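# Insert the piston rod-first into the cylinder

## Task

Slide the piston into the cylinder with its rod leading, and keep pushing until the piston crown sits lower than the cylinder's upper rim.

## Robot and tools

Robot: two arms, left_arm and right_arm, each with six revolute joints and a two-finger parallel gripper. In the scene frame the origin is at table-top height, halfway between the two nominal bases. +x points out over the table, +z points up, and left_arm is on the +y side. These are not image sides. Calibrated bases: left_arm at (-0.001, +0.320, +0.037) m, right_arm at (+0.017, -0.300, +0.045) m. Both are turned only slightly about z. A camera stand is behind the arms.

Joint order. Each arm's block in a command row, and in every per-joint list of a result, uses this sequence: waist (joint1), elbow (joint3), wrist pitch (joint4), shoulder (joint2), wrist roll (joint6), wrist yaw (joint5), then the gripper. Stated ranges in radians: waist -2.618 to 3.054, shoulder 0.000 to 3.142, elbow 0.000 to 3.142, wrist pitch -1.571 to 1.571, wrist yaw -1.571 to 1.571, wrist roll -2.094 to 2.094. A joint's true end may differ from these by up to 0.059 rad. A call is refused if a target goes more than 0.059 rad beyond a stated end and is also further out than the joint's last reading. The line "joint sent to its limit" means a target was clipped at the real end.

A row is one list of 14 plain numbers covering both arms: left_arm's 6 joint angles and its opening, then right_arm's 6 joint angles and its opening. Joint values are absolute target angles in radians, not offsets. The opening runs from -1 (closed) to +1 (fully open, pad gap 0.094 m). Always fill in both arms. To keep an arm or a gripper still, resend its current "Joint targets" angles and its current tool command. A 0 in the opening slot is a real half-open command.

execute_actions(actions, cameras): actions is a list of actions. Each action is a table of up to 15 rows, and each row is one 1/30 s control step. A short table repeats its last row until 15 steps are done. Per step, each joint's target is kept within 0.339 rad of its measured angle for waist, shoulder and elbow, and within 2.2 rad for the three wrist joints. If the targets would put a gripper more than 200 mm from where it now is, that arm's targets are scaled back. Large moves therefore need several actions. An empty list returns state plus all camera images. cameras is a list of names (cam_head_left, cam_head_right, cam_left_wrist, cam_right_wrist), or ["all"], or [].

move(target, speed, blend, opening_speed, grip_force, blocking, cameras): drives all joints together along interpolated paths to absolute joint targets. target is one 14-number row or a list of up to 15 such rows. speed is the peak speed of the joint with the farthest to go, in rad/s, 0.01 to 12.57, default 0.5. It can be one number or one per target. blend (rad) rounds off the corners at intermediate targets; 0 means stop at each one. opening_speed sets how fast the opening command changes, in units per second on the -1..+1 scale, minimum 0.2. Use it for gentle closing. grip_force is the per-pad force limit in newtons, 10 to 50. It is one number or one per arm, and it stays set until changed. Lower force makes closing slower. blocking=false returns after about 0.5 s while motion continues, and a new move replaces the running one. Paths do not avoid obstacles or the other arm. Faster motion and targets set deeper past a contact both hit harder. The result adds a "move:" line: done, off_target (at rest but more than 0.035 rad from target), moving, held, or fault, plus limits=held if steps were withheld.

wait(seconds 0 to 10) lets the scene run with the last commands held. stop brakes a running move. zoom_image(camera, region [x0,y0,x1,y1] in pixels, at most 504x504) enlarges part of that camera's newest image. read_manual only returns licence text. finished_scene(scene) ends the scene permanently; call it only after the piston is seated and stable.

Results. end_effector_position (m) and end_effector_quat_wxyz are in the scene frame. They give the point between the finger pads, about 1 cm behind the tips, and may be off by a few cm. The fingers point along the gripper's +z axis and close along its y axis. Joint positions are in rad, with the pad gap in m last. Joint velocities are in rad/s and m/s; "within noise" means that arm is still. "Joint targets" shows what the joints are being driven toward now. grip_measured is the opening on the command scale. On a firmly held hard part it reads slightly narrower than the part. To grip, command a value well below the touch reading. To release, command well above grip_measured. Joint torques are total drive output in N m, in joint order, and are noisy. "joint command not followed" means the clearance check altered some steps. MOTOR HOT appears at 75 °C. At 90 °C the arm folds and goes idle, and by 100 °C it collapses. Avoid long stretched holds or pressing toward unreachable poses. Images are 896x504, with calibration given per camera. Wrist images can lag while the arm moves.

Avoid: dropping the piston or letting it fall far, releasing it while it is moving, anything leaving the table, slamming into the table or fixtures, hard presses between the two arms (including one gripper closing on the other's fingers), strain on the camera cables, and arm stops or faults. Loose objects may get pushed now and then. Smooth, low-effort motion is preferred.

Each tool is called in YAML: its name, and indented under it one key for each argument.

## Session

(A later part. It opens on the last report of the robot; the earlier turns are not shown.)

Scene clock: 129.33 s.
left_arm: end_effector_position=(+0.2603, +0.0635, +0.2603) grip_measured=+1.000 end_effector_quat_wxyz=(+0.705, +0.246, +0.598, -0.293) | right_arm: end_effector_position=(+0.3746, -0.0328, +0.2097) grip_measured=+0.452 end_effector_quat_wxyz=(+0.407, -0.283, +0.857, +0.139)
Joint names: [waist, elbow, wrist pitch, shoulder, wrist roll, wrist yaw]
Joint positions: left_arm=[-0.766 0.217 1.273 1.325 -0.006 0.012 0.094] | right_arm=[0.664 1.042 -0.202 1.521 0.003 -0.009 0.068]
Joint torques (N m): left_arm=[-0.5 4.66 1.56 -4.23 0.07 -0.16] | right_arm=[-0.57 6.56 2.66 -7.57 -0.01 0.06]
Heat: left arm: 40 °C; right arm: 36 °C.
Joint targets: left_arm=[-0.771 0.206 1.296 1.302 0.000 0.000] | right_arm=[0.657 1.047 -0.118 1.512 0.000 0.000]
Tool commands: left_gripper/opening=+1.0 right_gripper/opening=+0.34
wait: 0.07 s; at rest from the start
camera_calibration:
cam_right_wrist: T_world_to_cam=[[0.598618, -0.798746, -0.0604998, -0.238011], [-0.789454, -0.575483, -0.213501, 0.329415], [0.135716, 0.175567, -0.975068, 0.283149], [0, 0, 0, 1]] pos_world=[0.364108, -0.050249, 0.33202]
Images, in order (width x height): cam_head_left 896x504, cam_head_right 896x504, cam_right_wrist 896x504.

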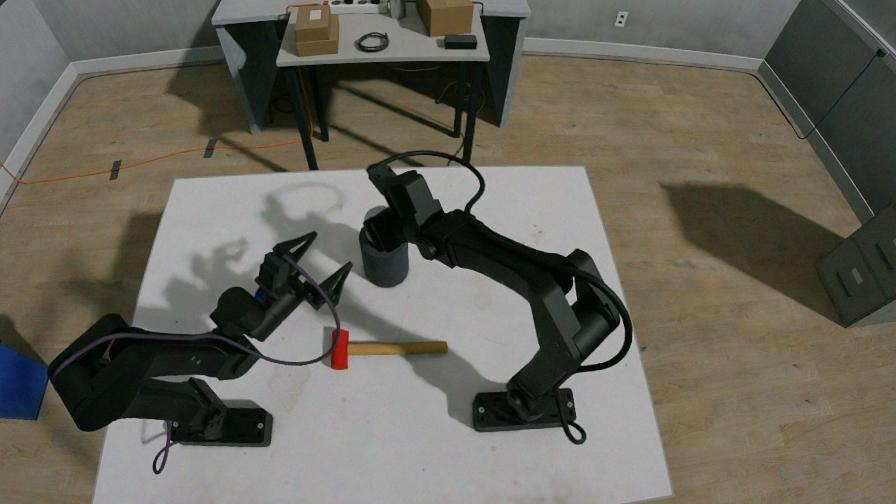

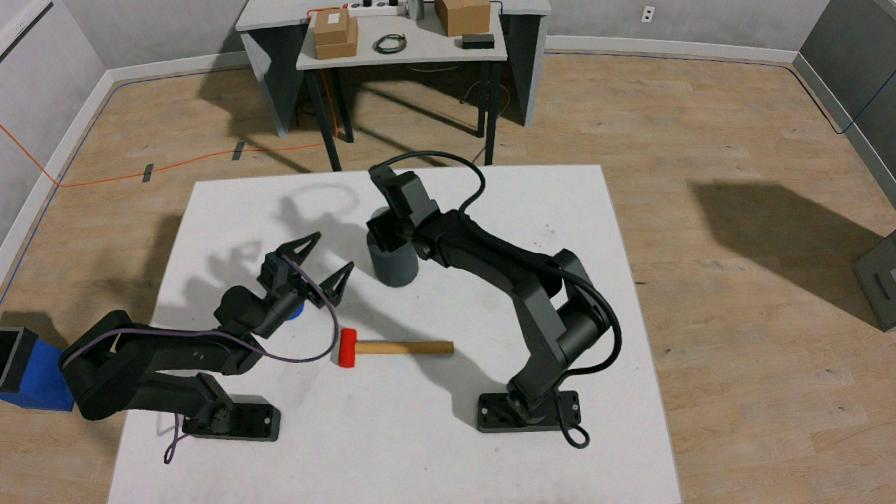

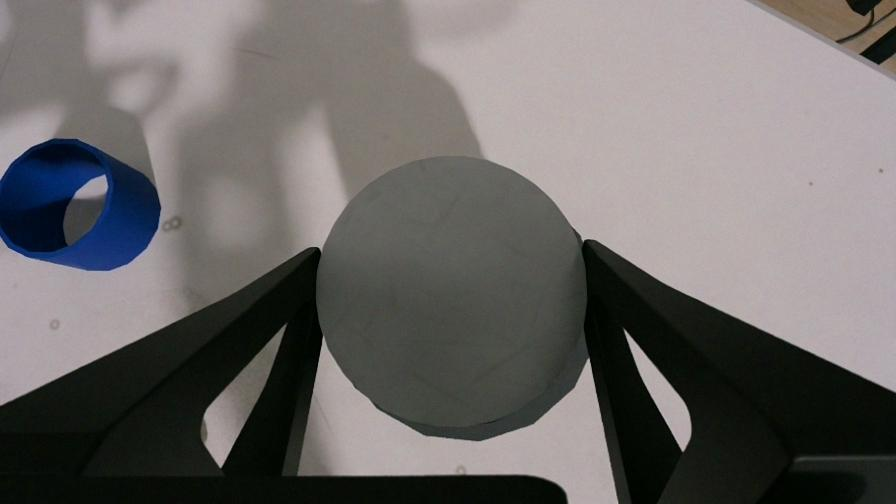

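move:
  target: [-0.771, 0.206, 1.296, 1.302, 0.0, 0.0, 1.0, 0.651, 1.043, -0.108, 1.561, 0.0, 0.0, 0.34]
  speed: 0.15
  cameras: ["cam_right_wrist", "cam_left_wrist", "cam_head_right", "cam_head_left"]

zoom_image:
  camera: "cam_left_wrist"
  region: [340, 190, 560, 420]

zoom_image:
  camera: "cam_right_wrist"
  region: [300, 140, 610, 460]

Scene clock: 135.30 s.
left_arm: end_effector_position=(+0.2603, +0.0635, +0.2603) grip_measured=+1.000 end_effector_quat_wxyz=(+0.705, +0.246, +0.598, -0.293) | right_arm: end_effector_position=(+0.3794, -0.0329, +0.1915) grip_measured=+0.452 end_effector_quat_wxyz=(+0.392, -0.282, +0.865, +0.133)
Joint names: [waist, elbow, wrist pitch, shoulder, wrist roll, wrist yaw]
Joint positions: left_arm=[-0.766 0.217 1.273 1.325 -0.006 0.012 0.094] | right_arm=[0.658 1.042 -0.189 1.569 0.003 -0.009 0.068]
Joint torques (N m): left_arm=[-0.5 4.66 1.56 -4.22 0.07 -0.15] | right_arm=[-0.61 6.09 2.59 -7.86 -0.02 0.09]
Heat: left arm: 40 °C; right arm: 36 °C.
Joint targets: left_arm=[-0.771 0.206 1.296 1.302 0.000 0.000] | right_arm=[0.651 1.043 -0.108 1.561 0.000 0.000]
move: off_target (right_arm); right_arm: the wrist pitch is farthest, 0.081 rad from its target
camera_calibration:
cam_left_wrist: T_world_to_cam=[[-0.671104, -0.739827, -0.0477091, 0.235467], [-0.329767, 0.355532, -0.874557, 0.296905], [0.663983, -0.571186, -0.48257, 0.110061], [0, 0, 0, 1]] pos_world=[0.182854, 0.131511, 0.324006]
cam_right_wrist: T_world_to_cam=[[0.591683, -0.803878, -0.0607568, -0.239567], [-0.798793, -0.574428, -0.17878, 0.326297], [0.108817, 0.154313, -0.982011, 0.275607], [0, 0, 0, 1]] pos_world=[0.372401, -0.0476787, 0.31443]

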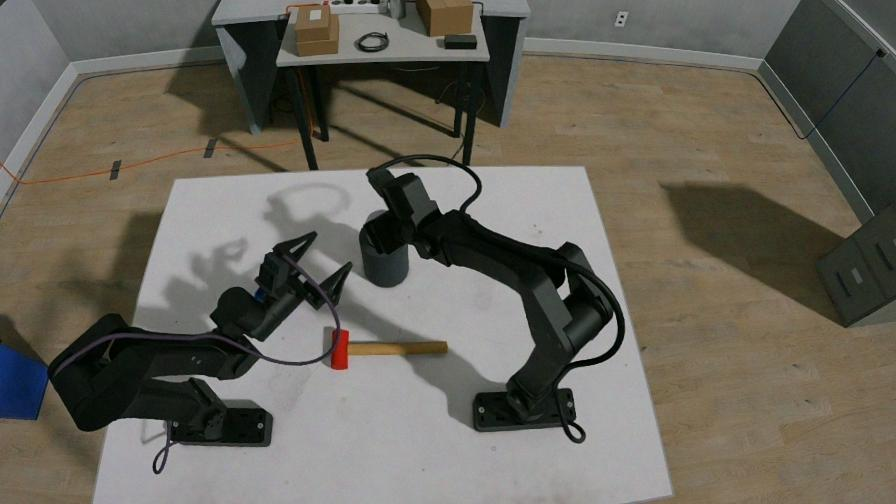

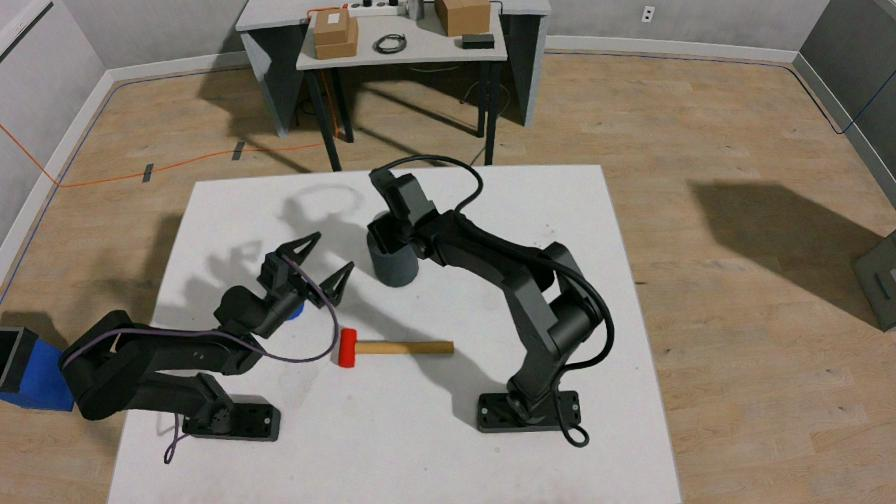

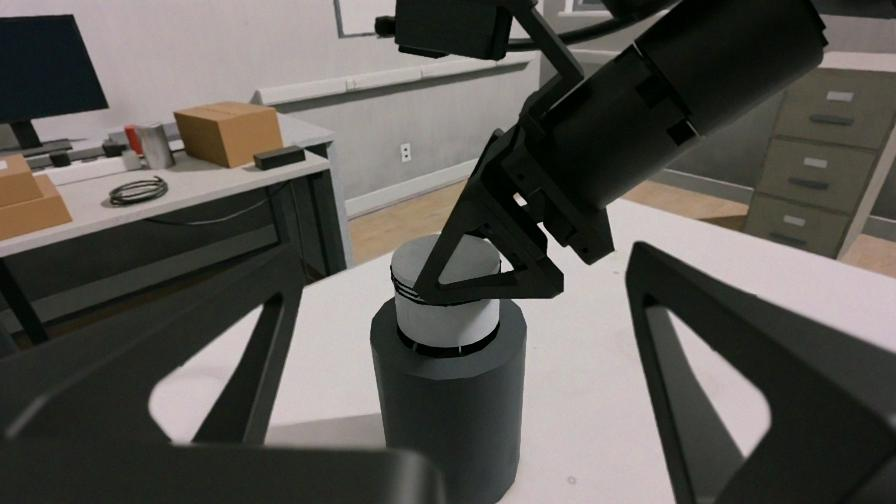

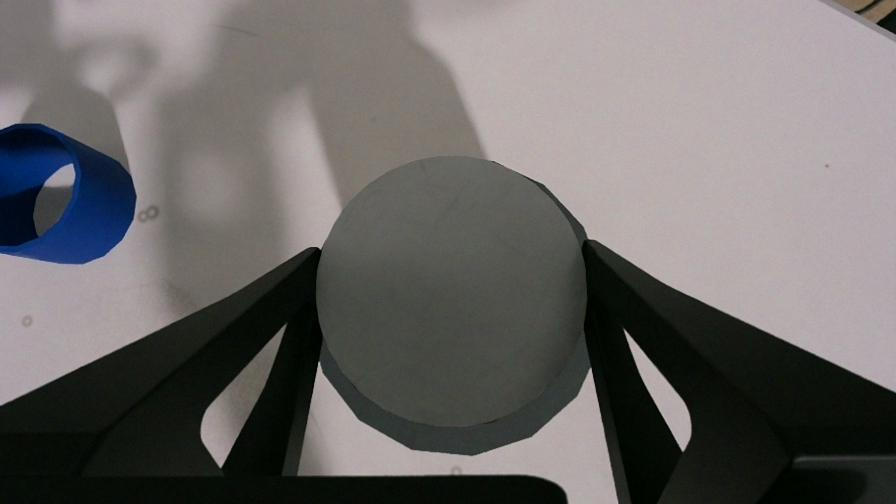

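Scaled by 2.191 from the camera's 896x504 image, which has a finer 1280x720 frame.

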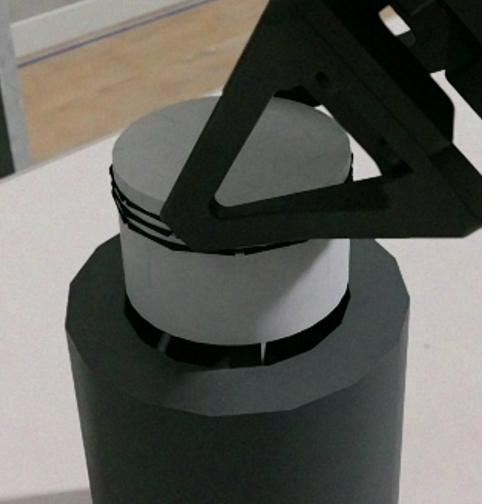

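Scaled by 1.575 from the camera's 896x504 image, which has a finer 1280x720 frame.

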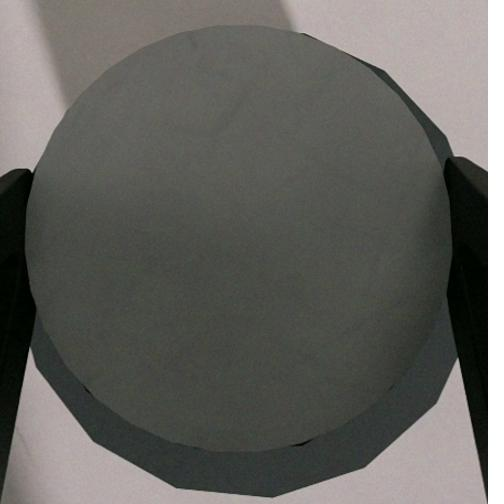

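move:
  target: [-0.771, 0.206, 1.296, 1.302, 0.0, 0.0, 1.0, 0.651, 1.039, -0.101, 1.581, 0.0, 0.0, 0.34]
  speed: 0.05
  cameras: ["cam_right_wrist", "cam_left_wrist"]

zoom_image:
  camera: "cam_left_wrist"
  region: [340, 190, 560, 420]

zoom_image:
  camera: "cam_right_wrist"
  region: [300, 140, 610, 460]

Scene clock: 146.43 s.
left_arm: end_effector_position=(+0.2603, +0.0635, +0.2603) grip_measured=+1.000 end_effector_quat_wxyz=(+0.705, +0.246, +0.598, -0.293) | right_arm: end_effector_position=(+0.3803, -0.0323, +0.1840) grip_measured=+0.452 end_effector_quat_wxyz=(+0.387, -0.283, +0.868, +0.131)
Joint names: [waist, elbow, wrist pitch, shoulder, wrist roll, wrist yaw]
Joint positions: left_arm=[-0.766 0.217 1.273 1.325 -0.006 0.012 0.094] | right_arm=[0.658 1.038 -0.18 1.587 0.003 -0.009 0.068]
Joint torques (N m): left_arm=[-0.5 4.66 1.56 -4.22 0.07 -0.15] | right_arm=[-0.62 6.06 2.55 -7.75 -0.03 0.11]
Motor temperatures (°C): left_arm=[28 29 40 29 27 27 25] | right_arm=[30 32 37 30 28 29 30]
Heat: left arm: 40 °C; right arm: 37 °C.
Joint targets: left_arm=[-0.771 0.206 1.296 1.302 0.000 0.000] | right_arm=[0.651 1.039 -0.101 1.581 0.000 0.000]
move: off_target (right_arm); right_arm: the wrist pitch is farthest, 0.079 rad from its target
camera_calibration:
cam_left_wrist: T_world_to_cam=[[-0.671104, -0.739827, -0.0477091, 0.235467], [-0.329767, 0.355532, -0.874557, 0.296905], [0.663983, -0.571186, -0.48257, 0.110061], [0, 0, 0, 1]] pos_world=[0.182854, 0.131511, 0.324006]
cam_right_wrist: T_world_to_cam=[[0.591135, -0.804281, -0.0607618, -0.239881], [-0.800423, -0.575675, -0.167097, 0.324401], [0.0994136, 0.147412, -0.984066, 0.271832], [0, 0, 0, 1]] pos_world=[0.374436, -0.0462532, 0.307132]
Images, in order (width x height): cam_left_wrist 896x504, cam_right_wrist 896x504.

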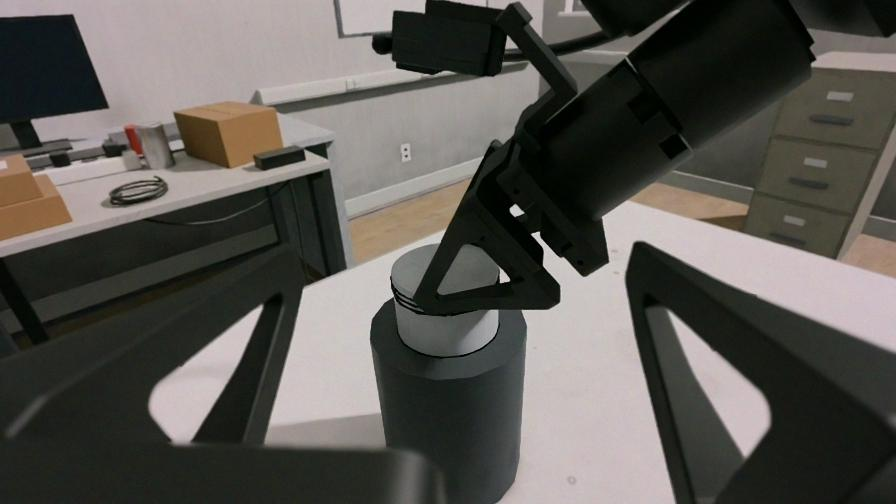

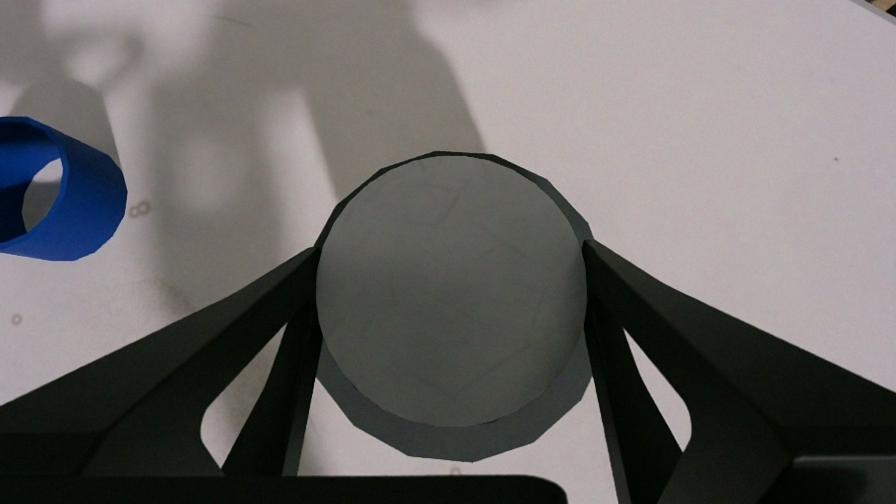

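Scaled by 2.191 from the camera's 896x504 image, which has a finer 1280x720 frame.

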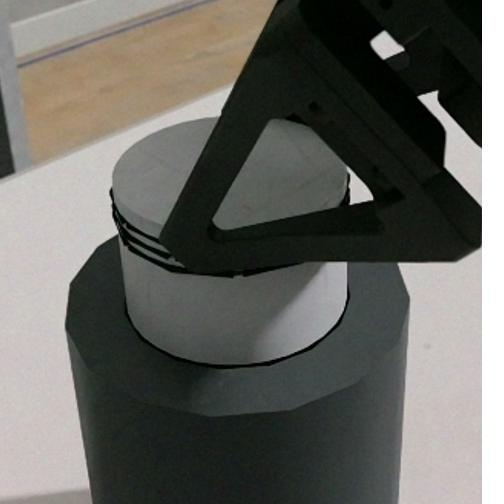

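Scaled by 1.575 from the camera's 896x504 image, which has a finer 1280x720 frame.

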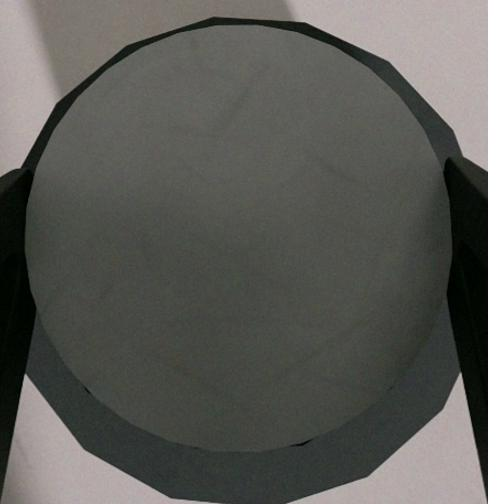

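zoom_image:
  camera: "cam_left_wrist"
  region: [380, 270, 520, 380]

Scaled by 3.600 from the camera's 896x504 image, which has a finer 1280x720 frame.

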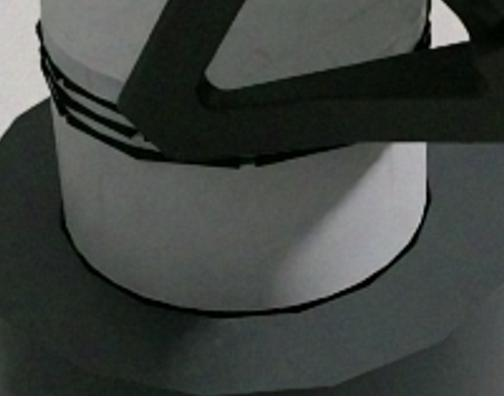

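move:
  target: [-0.771, 0.206, 1.296, 1.302, 0.0, 0.0, 1.0, 0.651, 1.021, -0.076, 1.588, 0.0, 0.0, 0.34]
  speed: 0.05
  cameras: ["cam_right_wrist", "cam_left_wrist"]

zoom_image:
  camera: "cam_left_wrist"
  region: [380, 270, 520, 380]

Scene clock: 151.53 s.
left_arm: end_effector_position=(+0.2603, +0.0635, +0.2603) grip_measured=+1.000 end_effector_quat_wxyz=(+0.705, +0.246, +0.598, -0.293) | right_arm: end_effector_position=(+0.3802, -0.0323, +0.1777) grip_measured=+0.452 end_effector_quat_wxyz=(+0.387, -0.283, +0.868, +0.131)
Joint names: [waist, elbow, wrist pitch, shoulder, wrist roll, wrist yaw]
Joint positions: left_arm=[-0.766 0.217 1.273 1.325 -0.006 0.012 0.094] | right_arm=[0.658 1.02 -0.154 1.594 0.003 -0.009 0.068]
Joint torques (N m): left_arm=[-0.5 4.64 1.55 -4.23 0.07 -0.15] | right_arm=[-0.66 6.02 2.53 -7.84 -0.05 0.09]
Heat: left arm: 40 °C; right arm: 37 °C.
Joint targets: left_arm=[-0.771 0.206 1.296 1.302 0.000 0.000] | right_arm=[0.651 1.021 -0.076 1.588 0.000 0.000]
move: off_target (right_arm); right_arm: the wrist pitch is farthest, 0.078 rad from its target
camera_calibration:
cam_left_wrist: T_world_to_cam=[[-0.671104, -0.739827, -0.0477091, 0.235467], [-0.329767, 0.355532, -0.874557, 0.296905], [0.663983, -0.571186, -0.48257, 0.110061], [0, 0, 0, 1]] pos_world=[0.182854, 0.131511, 0.324006]
cam_right_wrist: T_world_to_cam=[[0.59112, -0.80429, -0.0607757, -0.240201], [-0.800471, -0.575714, -0.166729, 0.323158], [0.0991095, 0.147206, -0.984128, 0.265667], [0, 0, 0, 1]] pos_world=[0.374337, -0.0462524, 0.300732]
Images, in order (width x height): cam_left_wrist 896x504, cam_right_wrist 896x504.

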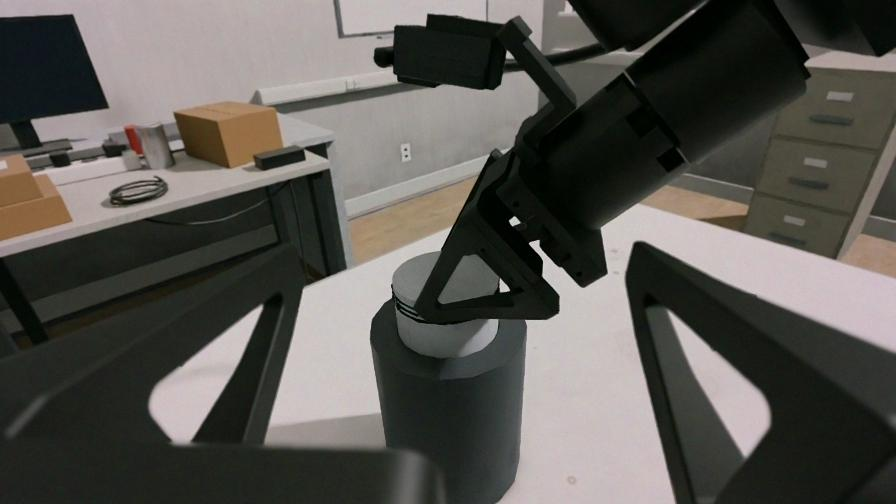

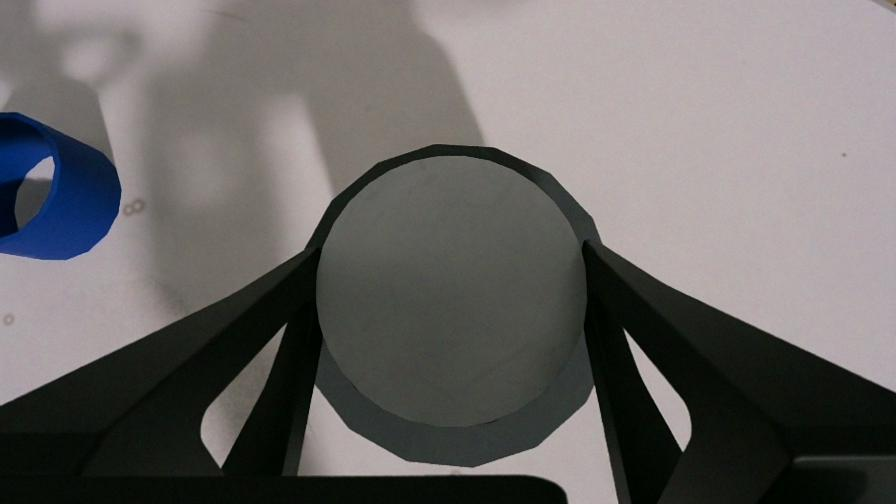

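Scaled by 3.600 from the camera's 896x504 image, which has a finer 1280x720 frame.

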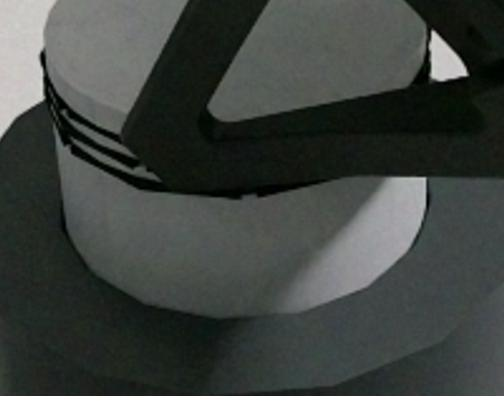

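move:
  target: [-0.771, 0.206, 1.296, 1.302, 0.0, 0.0, 1.0, 0.651, 0.9771, -0.0108, 1.6093, 0.0, 0.0, 0.34]
  speed: 0.06
  cameras: ["cam_right_wrist", "cam_left_wrist"]

zoom_image:
  camera: "cam_left_wrist"
  region: [360, 230, 560, 400]

Scene clock: 155.07 s.
left_arm: end_effector_position=(+0.2603, +0.0635, +0.2603) grip_measured=+1.000 end_effector_quat_wxyz=(+0.705, +0.246, +0.598, -0.293) | right_arm: end_effector_position=(+0.3805, -0.0321, +0.1734) grip_measured=+0.452 end_effector_quat_wxyz=(+0.395, -0.283, +0.864, +0.133)
Joint names: [waist, elbow, wrist pitch, shoulder, wrist roll, wrist yaw]
Joint positions: left_arm=[-0.766 0.217 1.273 1.325 -0.006 0.012 0.094] | right_arm=[0.658 0.989 -0.104 1.595 0.002 -0.009 0.068]
Joint torques (N m): left_arm=[-0.5 4.66 1.56 -4.22 0.07 -0.16] | right_arm=[-0.55 5.08 2.75 -6.08 0.01 0.07]
Heat: left arm: 41 °C; right arm: 37 °C.
Joint targets: left_arm=[-0.771 0.206 1.296 1.302 0.000 0.000] | right_arm=[0.651 0.977 -0.011 1.609 0.000 0.000]
move: off_target (right_arm); right_arm: the wrist pitch is farthest, 0.094 rad from its target
camera_calibration:
cam_left_wrist: T_world_to_cam=[[-0.671104, -0.739827, -0.0477091, 0.235467], [-0.329767, 0.355532, -0.874557, 0.296905], [0.663983, -0.571186, -0.48257, 0.110061], [0, 0, 0, 1]] pos_world=[0.182854, 0.131511, 0.324006]
cam_right_wrist: T_world_to_cam=[[0.592789, -0.803153, -0.0595504, -0.241299], [-0.797304, -0.574823, -0.184079, 0.324708], [0.113613, 0.1566, -0.981106, 0.255659], [0, 0, 0, 1]] pos_world=[0.372884, -0.0471859, 0.296231]
Images, in order (width x height): cam_left_wrist 896x504, cam_right_wrist 896x504.

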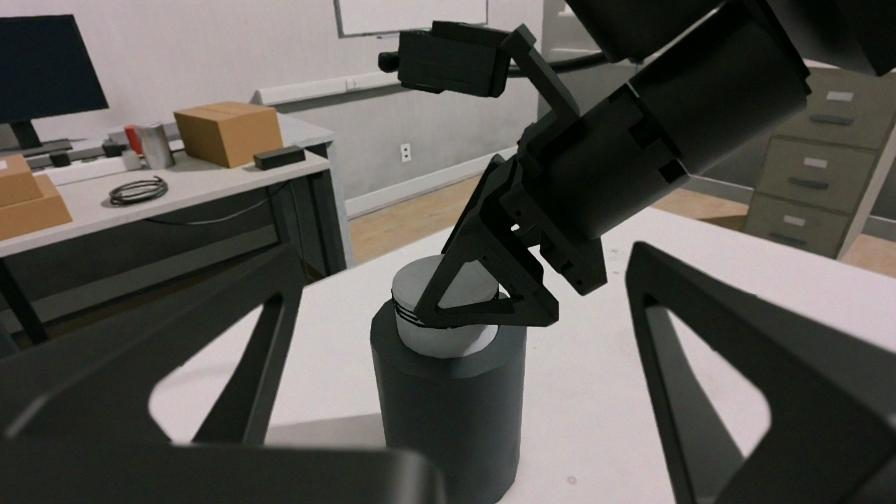

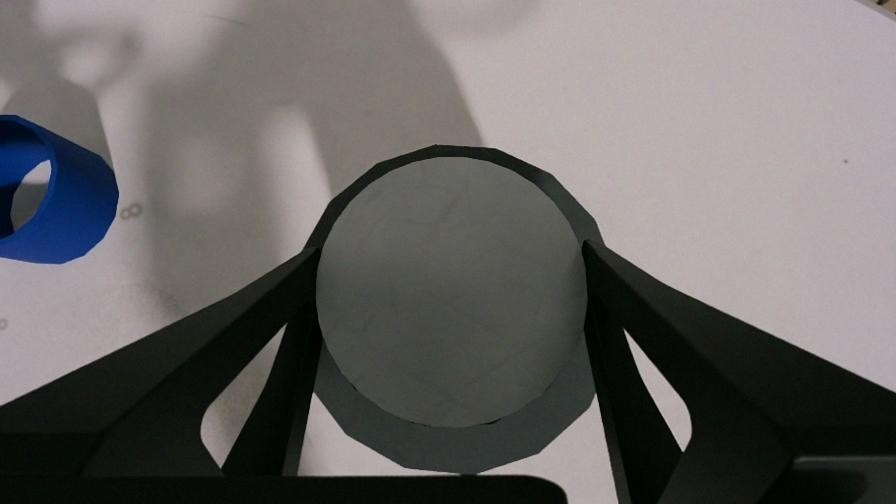

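Scaled by 2.520 from the camera's 896x504 image, which has a finer 1280x720 frame.

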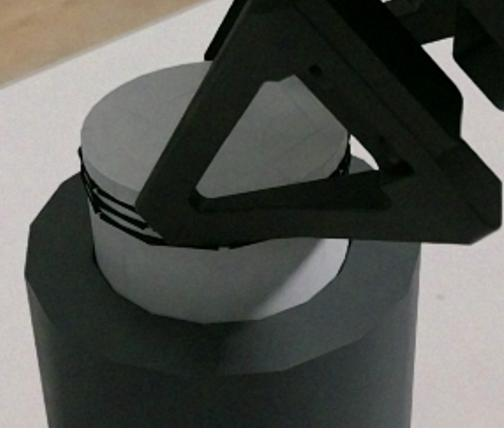

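zoom_image:
  camera: "cam_left_wrist"
  region: [385, 300, 515, 370]

zoom_image:
  camera: "cam_right_wrist"
  region: [290, 130, 620, 490]

Scaled by 3.877 from the camera's 896x504 image, which has a finer 1280x720 frame.

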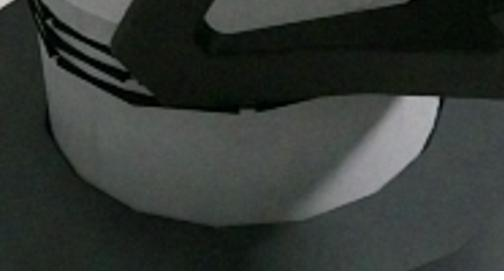

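Scaled by 1.400 from the camera's 896x504 image, which has a finer 1280x720 frame.

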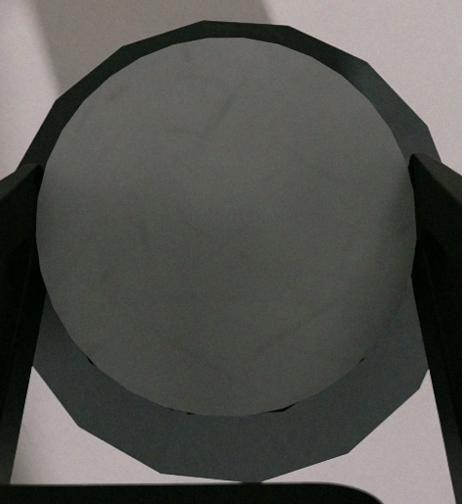

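move:
  target: [-0.771, 0.206, 1.296, 1.302, 0.0, 0.0, 1.0, 0.640, 0.9771, -0.0108, 1.6093, 0.0, 0.0, 0.34]
  speed: 0.06
  cameras: ["cam_right_wrist", "cam_left_wrist"]

zoom_image:
  camera: "cam_left_wrist"
  region: [385, 300, 515, 370]

Scene clock: 164.70 s.
left_arm: end_effector_position=(+0.2603, +0.0635, +0.2603) grip_measured=+1.000 end_effector_quat_wxyz=(+0.705, +0.246, +0.598, -0.293) | right_arm: end_effector_position=(+0.3807, -0.0324, +0.1734) grip_measured=+0.452 end_effector_quat_wxyz=(+0.395, -0.282, +0.864, +0.133)
Joint names: [waist, elbow, wrist pitch, shoulder, wrist roll, wrist yaw]
Joint positions: left_arm=[-0.766 0.217 1.273 1.325 -0.006 0.012 0.094] | right_arm=[0.657 0.989 -0.104 1.595 0.002 -0.009 0.068]
Joint torques (N m): left_arm=[-0.5 4.66 1.56 -4.22 0.07 -0.16] | right_arm=[-1.55 5.09 2.75 -6.04 0.01 0.09]
Heat: left arm: 41 °C; right arm: 38 °C.
Joint targets: left_arm=[-0.771 0.206 1.296 1.302 0.000 0.000] | right_arm=[0.640 0.977 -0.011 1.609 0.000 0.000]
move: off_target (right_arm); right_arm: the wrist pitch is farthest, 0.094 rad from its target
camera_calibration:
cam_left_wrist: T_world_to_cam=[[-0.671104, -0.739827, -0.0477091, 0.235467], [-0.329767, 0.355532, -0.874557, 0.296905], [0.663983, -0.571186, -0.48257, 0.110061], [0, 0, 0, 1]] pos_world=[0.182854, 0.131511, 0.324006]
cam_right_wrist: T_world_to_cam=[[0.592199, -0.803588, -0.0595498, -0.241378], [-0.797727, -0.57424, -0.184063, 0.324932], [0.113715, 0.156506, -0.981109, 0.255626], [0, 0, 0, 1]] pos_world=[0.373083, -0.0473865, 0.296231]
Images, in order (width x height): cam_left_wrist 896x504, cam_right_wrist 896x504.

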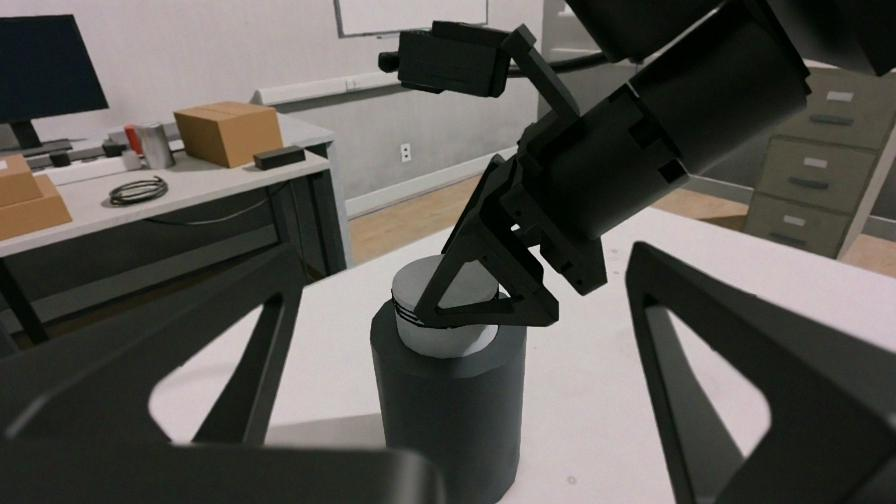

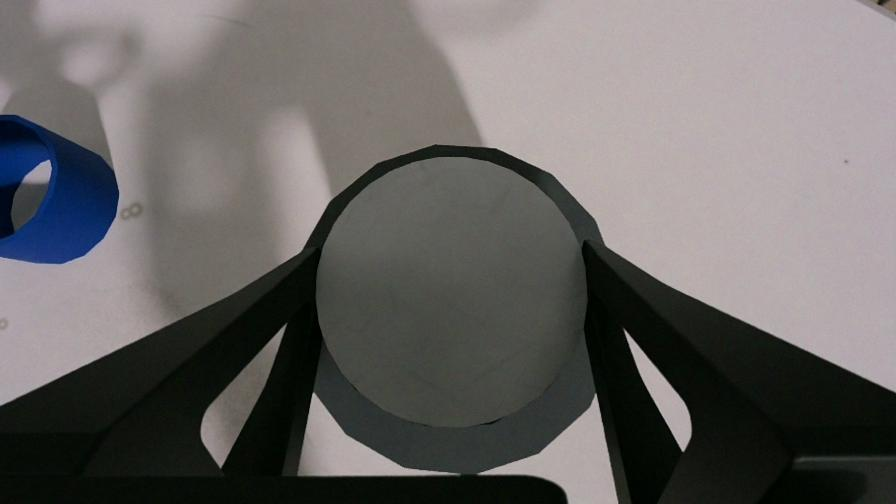

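Scaled by 3.877 from the camera's 896x504 image, which has a finer 1280x720 frame.

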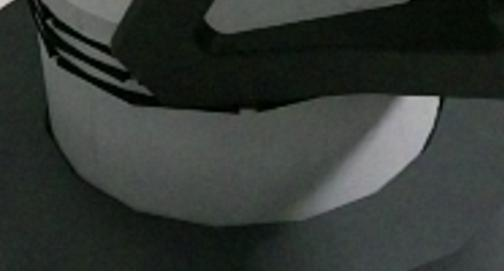

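move:
  target: [-0.771, 0.206, 1.296, 1.302, 0.0, 0.0, 1.0, 0.645, 0.9887, -0.0108, 1.6205, 0.0, 0.0, 0.34]
  speed: 0.06
  cameras: ["cam_right_wrist", "cam_left_wrist"]

zoom_image:
  camera: "cam_left_wrist"
  region: [385, 300, 515, 370]

Scene clock: 171.73 s.
left_arm: end_effector_position=(+0.2603, +0.0635, +0.2603) grip_measured=+1.000 end_effector_quat_wxyz=(+0.705, +0.246, +0.598, -0.293) | right_arm: end_effector_position=(+0.3807, -0.0324, +0.1734) grip_measured=+0.452 end_effector_quat_wxyz=(+0.395, -0.282, +0.864, +0.133)
Joint names: [waist, elbow, wrist pitch, shoulder, wrist roll, wrist yaw]
Joint positions: left_arm=[-0.766 0.217 1.273 1.325 -0.006 0.012 0.094] | right_arm=[0.657 0.989 -0.104 1.595 0.002 -0.009 0.068]
Joint torques (N m): left_arm=[-0.5 4.66 1.56 -4.23 0.07 -0.16] | right_arm=[-1.24 5.94 2.75 -5 -0.02 0.09]
Heat: left arm: 41 °C; right arm: 38 °C.
Joint targets: left_arm=[-0.771 0.206 1.296 1.302 0.000 0.000] | right_arm=[0.645 0.989 -0.011 1.621 0.000 0.000]
move: off_target (right_arm); right_arm: the wrist pitch is farthest, 0.094 rad from its target
camera_calibration:
cam_left_wrist: T_world_to_cam=[[-0.671104, -0.739827, -0.0477091, 0.235467], [-0.329767, 0.355532, -0.874557, 0.296905], [0.663983, -0.571186, -0.48257, 0.110061], [0, 0, 0, 1]] pos_world=[0.182854, 0.131511, 0.324006]
cam_right_wrist: T_world_to_cam=[[0.592199, -0.803588, -0.0595498, -0.241378], [-0.797727, -0.57424, -0.184063, 0.324932], [0.113715, 0.156506, -0.981109, 0.255626], [0, 0, 0, 1]] pos_world=[0.373083, -0.0473865, 0.296231]
Images, in order (width x height): cam_left_wrist 896x504, cam_right_wrist 896x504.

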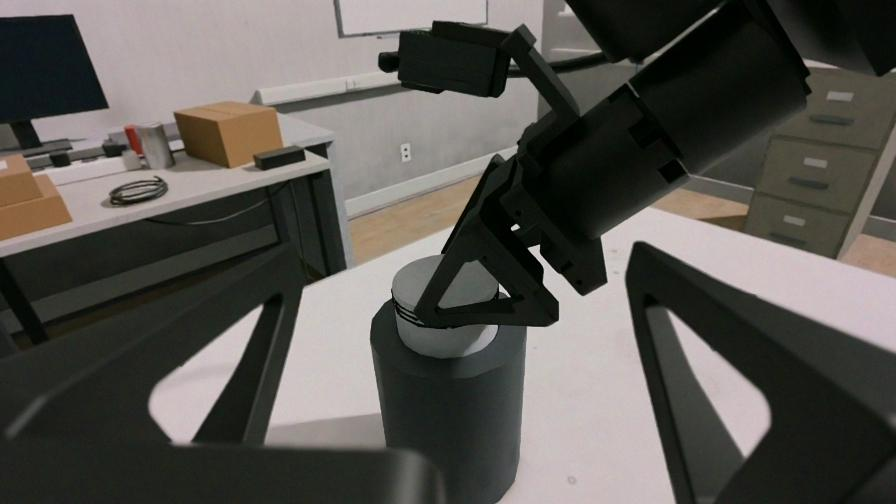

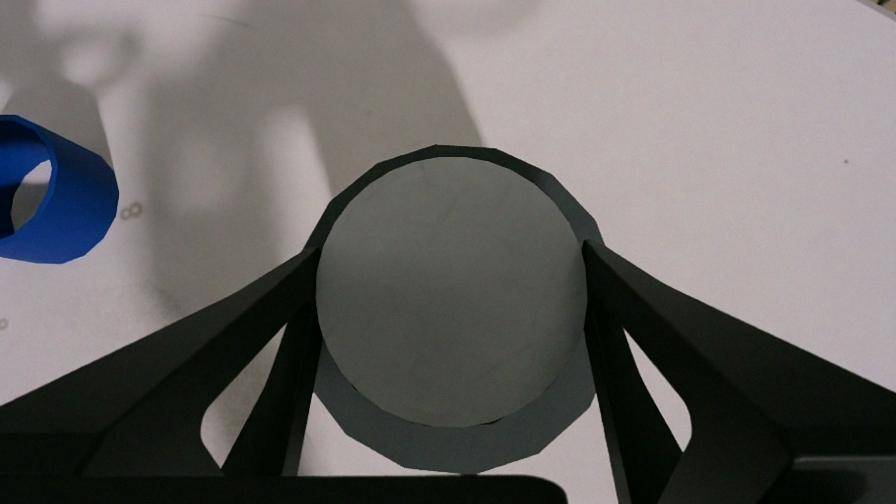

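Scaled by 3.877 from the camera's 896x504 image, which has a finer 1280x720 frame.

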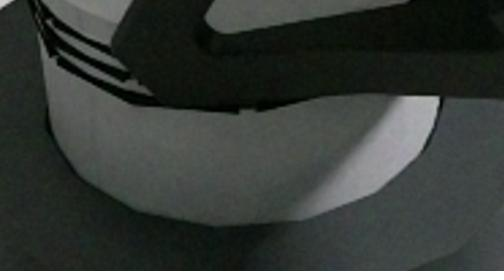

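zoom_image:
  camera: "cam_right_wrist"
  region: [310, 340, 460, 440]

zoom_image:
  camera: "cam_right_wrist"
  region: [450, 340, 600, 440]

zoom_image:
  camera: "cam_right_wrist"
  region: [300, 140, 450, 260]

zoom_image:
  camera: "cam_right_wrist"
  region: [460, 140, 610, 260]

Scaled by 3.360 from the camera's 896x504 image, which has a finer 1280x720 frame.

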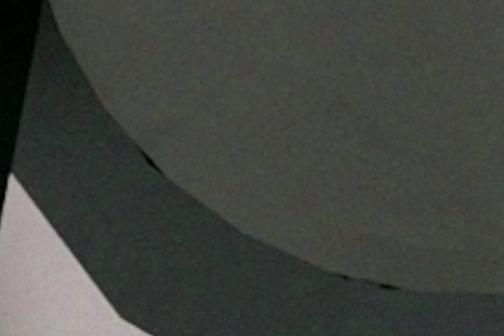

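Scaled by 3.360 from the camera's 896x504 image, which has a finer 1280x720 frame.

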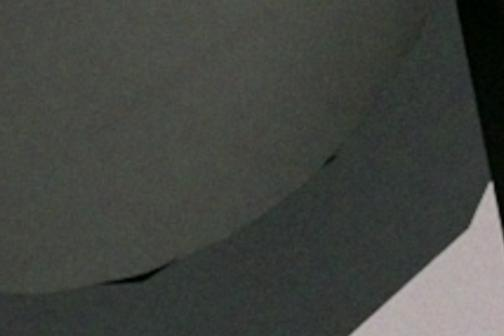

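Scaled by 3.360 from the camera's 896x504 image, which has a finer 1280x720 frame.

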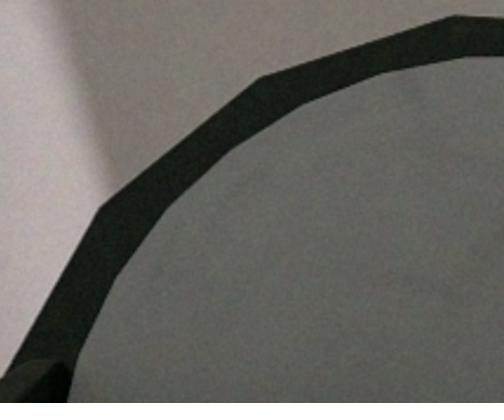

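Scaled by 3.360 from the camera's 896x504 image, which has a finer 1280x720 frame.

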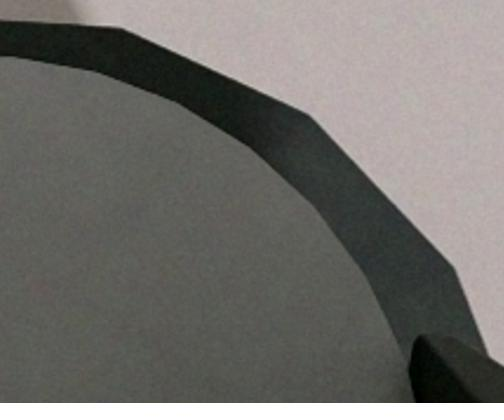

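move:
  target: [-0.771, 0.206, 1.296, 1.302, 0.0, 0.0, 1.0, 0.632, 0.9827, -0.0108, 1.615, 0.035, -0.03, 0.34]
  speed: 0.05
  cameras: ["cam_right_wrist", "cam_left_wrist"]

zoom_image:
  camera: "cam_left_wrist"
  region: [385, 300, 515, 370]

Scene clock: 183.80 s.
left_arm: end_effector_position=(+0.2603, +0.0635, +0.2604) grip_measured=+1.000 end_effector_quat_wxyz=(+0.705, +0.245, +0.598, -0.293) | right_arm: end_effector_position=(+0.3809, -0.0325, +0.1734) grip_measured=+0.452 end_effector_quat_wxyz=(+0.393, -0.281, +0.864, +0.138)
Joint names: [waist, elbow, wrist pitch, shoulder, wrist roll, wrist yaw]
Joint positions: left_arm=[-0.766 0.217 1.274 1.325 -0.006 0.012 0.094] | right_arm=[0.652 0.989 -0.104 1.595 0.005 -0.021 0.068]
Joint torques (N m): left_arm=[-0.5 4.66 1.56 -4.23 0.07 -0.15] | right_arm=[-1.91 5.48 2.76 -5.5 0.32 -0.11]
Heat: left arm: 41 °C; right arm: 39 °C.
Joint targets: left_arm=[-0.771 0.206 1.296 1.302 0.000 0.000] | right_arm=[0.632 0.983 -0.011 1.615 0.035 -0.030]
move: off_target (right_arm); right_arm: the wrist pitch is farthest, 0.094 rad from its target
camera_calibration:
cam_left_wrist: T_world_to_cam=[[-0.671092, -0.739839, -0.0476928, 0.23554], [-0.329562, 0.355327, -0.874718, 0.296999], [0.664097, -0.571298, -0.48228, 0.110066], [0, 0, 0, 1]] pos_world=[0.182854, 0.13161, 0.324107]
cam_right_wrist: T_world_to_cam=[[0.593341, -0.80192, -0.0697887, -0.240168], [-0.797753, -0.574252, -0.183916, 0.324847], [0.107409, 0.164799, -0.980461, 0.258275], [0, 0, 0, 1]] pos_world=[0.373908, -0.0486146, 0.296212]
Images, in order (width x height): cam_left_wrist 896x504, cam_right_wrist 896x504.

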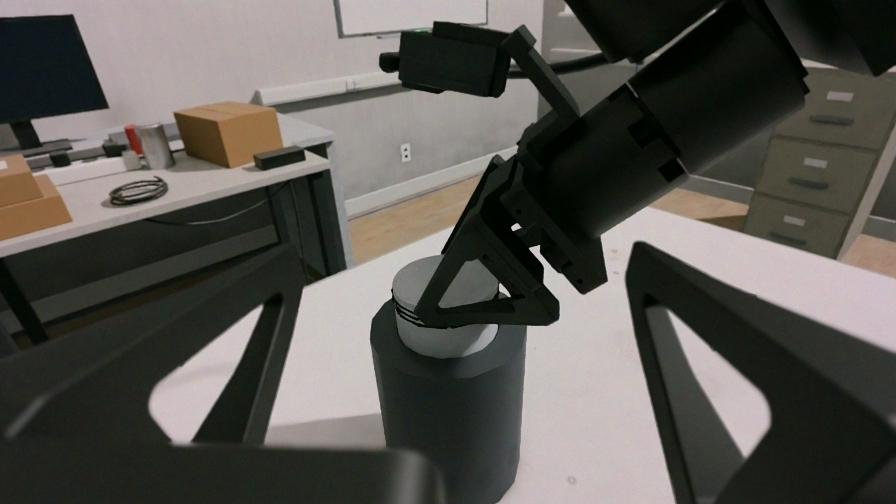

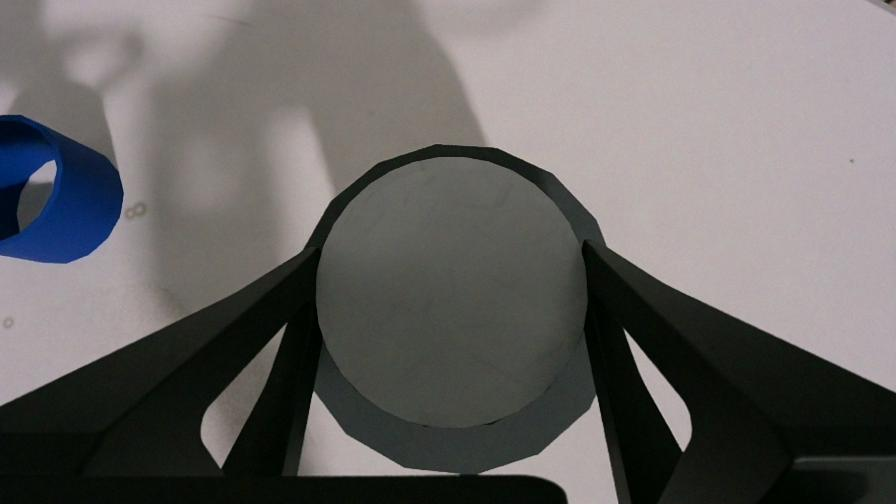

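Scaled by 3.877 from the camera's 896x504 image, which has a finer 1280x720 frame.

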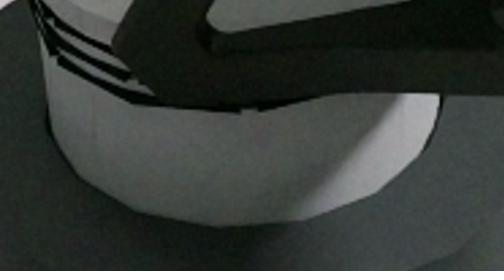

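move:
  target: [-0.771, 0.206, 1.296, 1.302, 0.0, 0.0, 1.0, 0.650, 0.9877, -0.0108, 1.600, 0.005, -0.02, 0.34]
  speed: 0.05
  grip_force: [50, 20]
  cameras: ["cam_right_wrist", "cam_left_wrist"]

zoom_image:
  camera: "cam_left_wrist"
  region: [360, 230, 560, 400]

Scene clock: 188.87 s.
left_arm: end_effector_position=(+0.2603, +0.0635, +0.2604) grip_measured=+1.000 end_effector_quat_wxyz=(+0.705, +0.245, +0.598, -0.293) | right_arm: end_effector_position=(+0.3809, -0.0324, +0.1736) grip_measured=+0.466 end_effector_quat_wxyz=(+0.393, -0.282, +0.864, +0.139)
Joint names: [waist, elbow, wrist pitch, shoulder, wrist roll, wrist yaw]
Joint positions: left_arm=[-0.766 0.217 1.274 1.325 -0.006 0.012 0.094] | right_arm=[0.651 0.989 -0.104 1.595 0.002 -0.024 0.069]
Joint torques (N m): left_arm=[-0.49 4.64 1.56 -4.23 0.07 -0.15] | right_arm=[-0.02 5.85 2.73 -6.8 0.04 0.02]
Heat: left arm: 42 °C; right arm: 39 °C.
Joint targets: left_arm=[-0.771 0.206 1.296 1.302 0.000 0.000] | right_arm=[0.650 0.988 -0.011 1.600 0.005 -0.020]
grip_force (N): 50, 20
move: off_target (right_arm); right_arm: the wrist pitch is farthest, 0.093 rad from its target
camera_calibration:
cam_left_wrist: T_world_to_cam=[[-0.671092, -0.739839, -0.0476928, 0.23554], [-0.329562, 0.355327, -0.874718, 0.296999], [0.664097, -0.571298, -0.48228, 0.110066], [0, 0, 0, 1]] pos_world=[0.182854, 0.13161, 0.324107]
cam_right_wrist: T_world_to_cam=[[0.595798, -0.800126, -0.0694551, -0.241011], [-0.795867, -0.576587, -0.184776, 0.324362], [0.107797, 0.165366, -0.980323, 0.258198], [0, 0, 0, 1]] pos_world=[0.37391, -0.0485128, 0.296312]
Images, in order (width x height): cam_left_wrist 896x504, cam_right_wrist 896x504.

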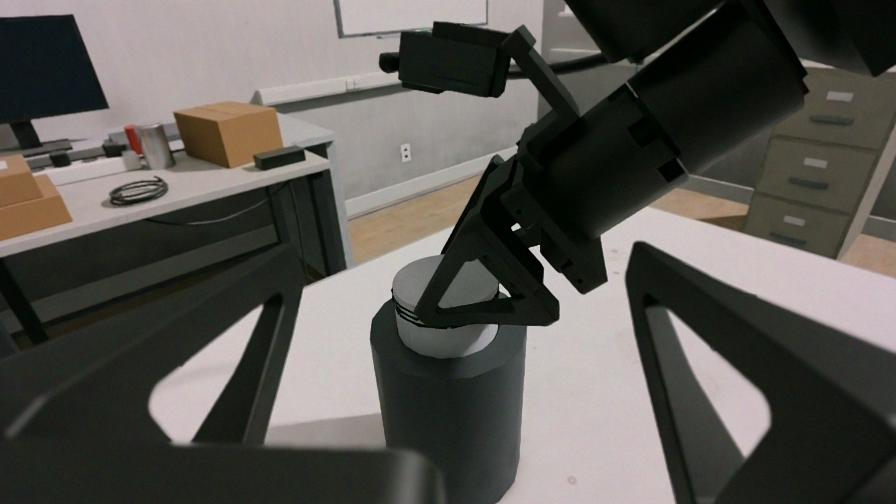

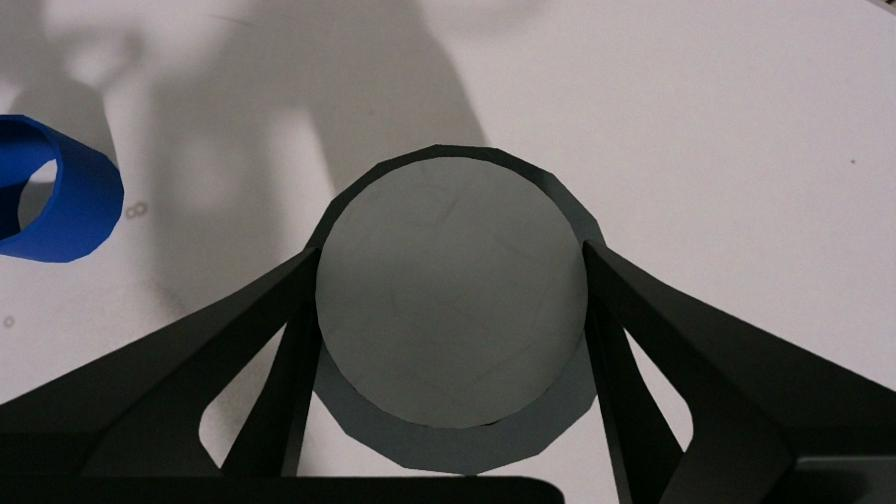

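Scaled by 2.520 from the camera's 896x504 image, which has a finer 1280x720 frame.

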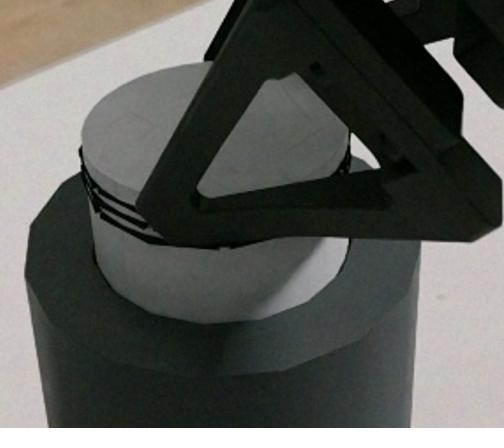

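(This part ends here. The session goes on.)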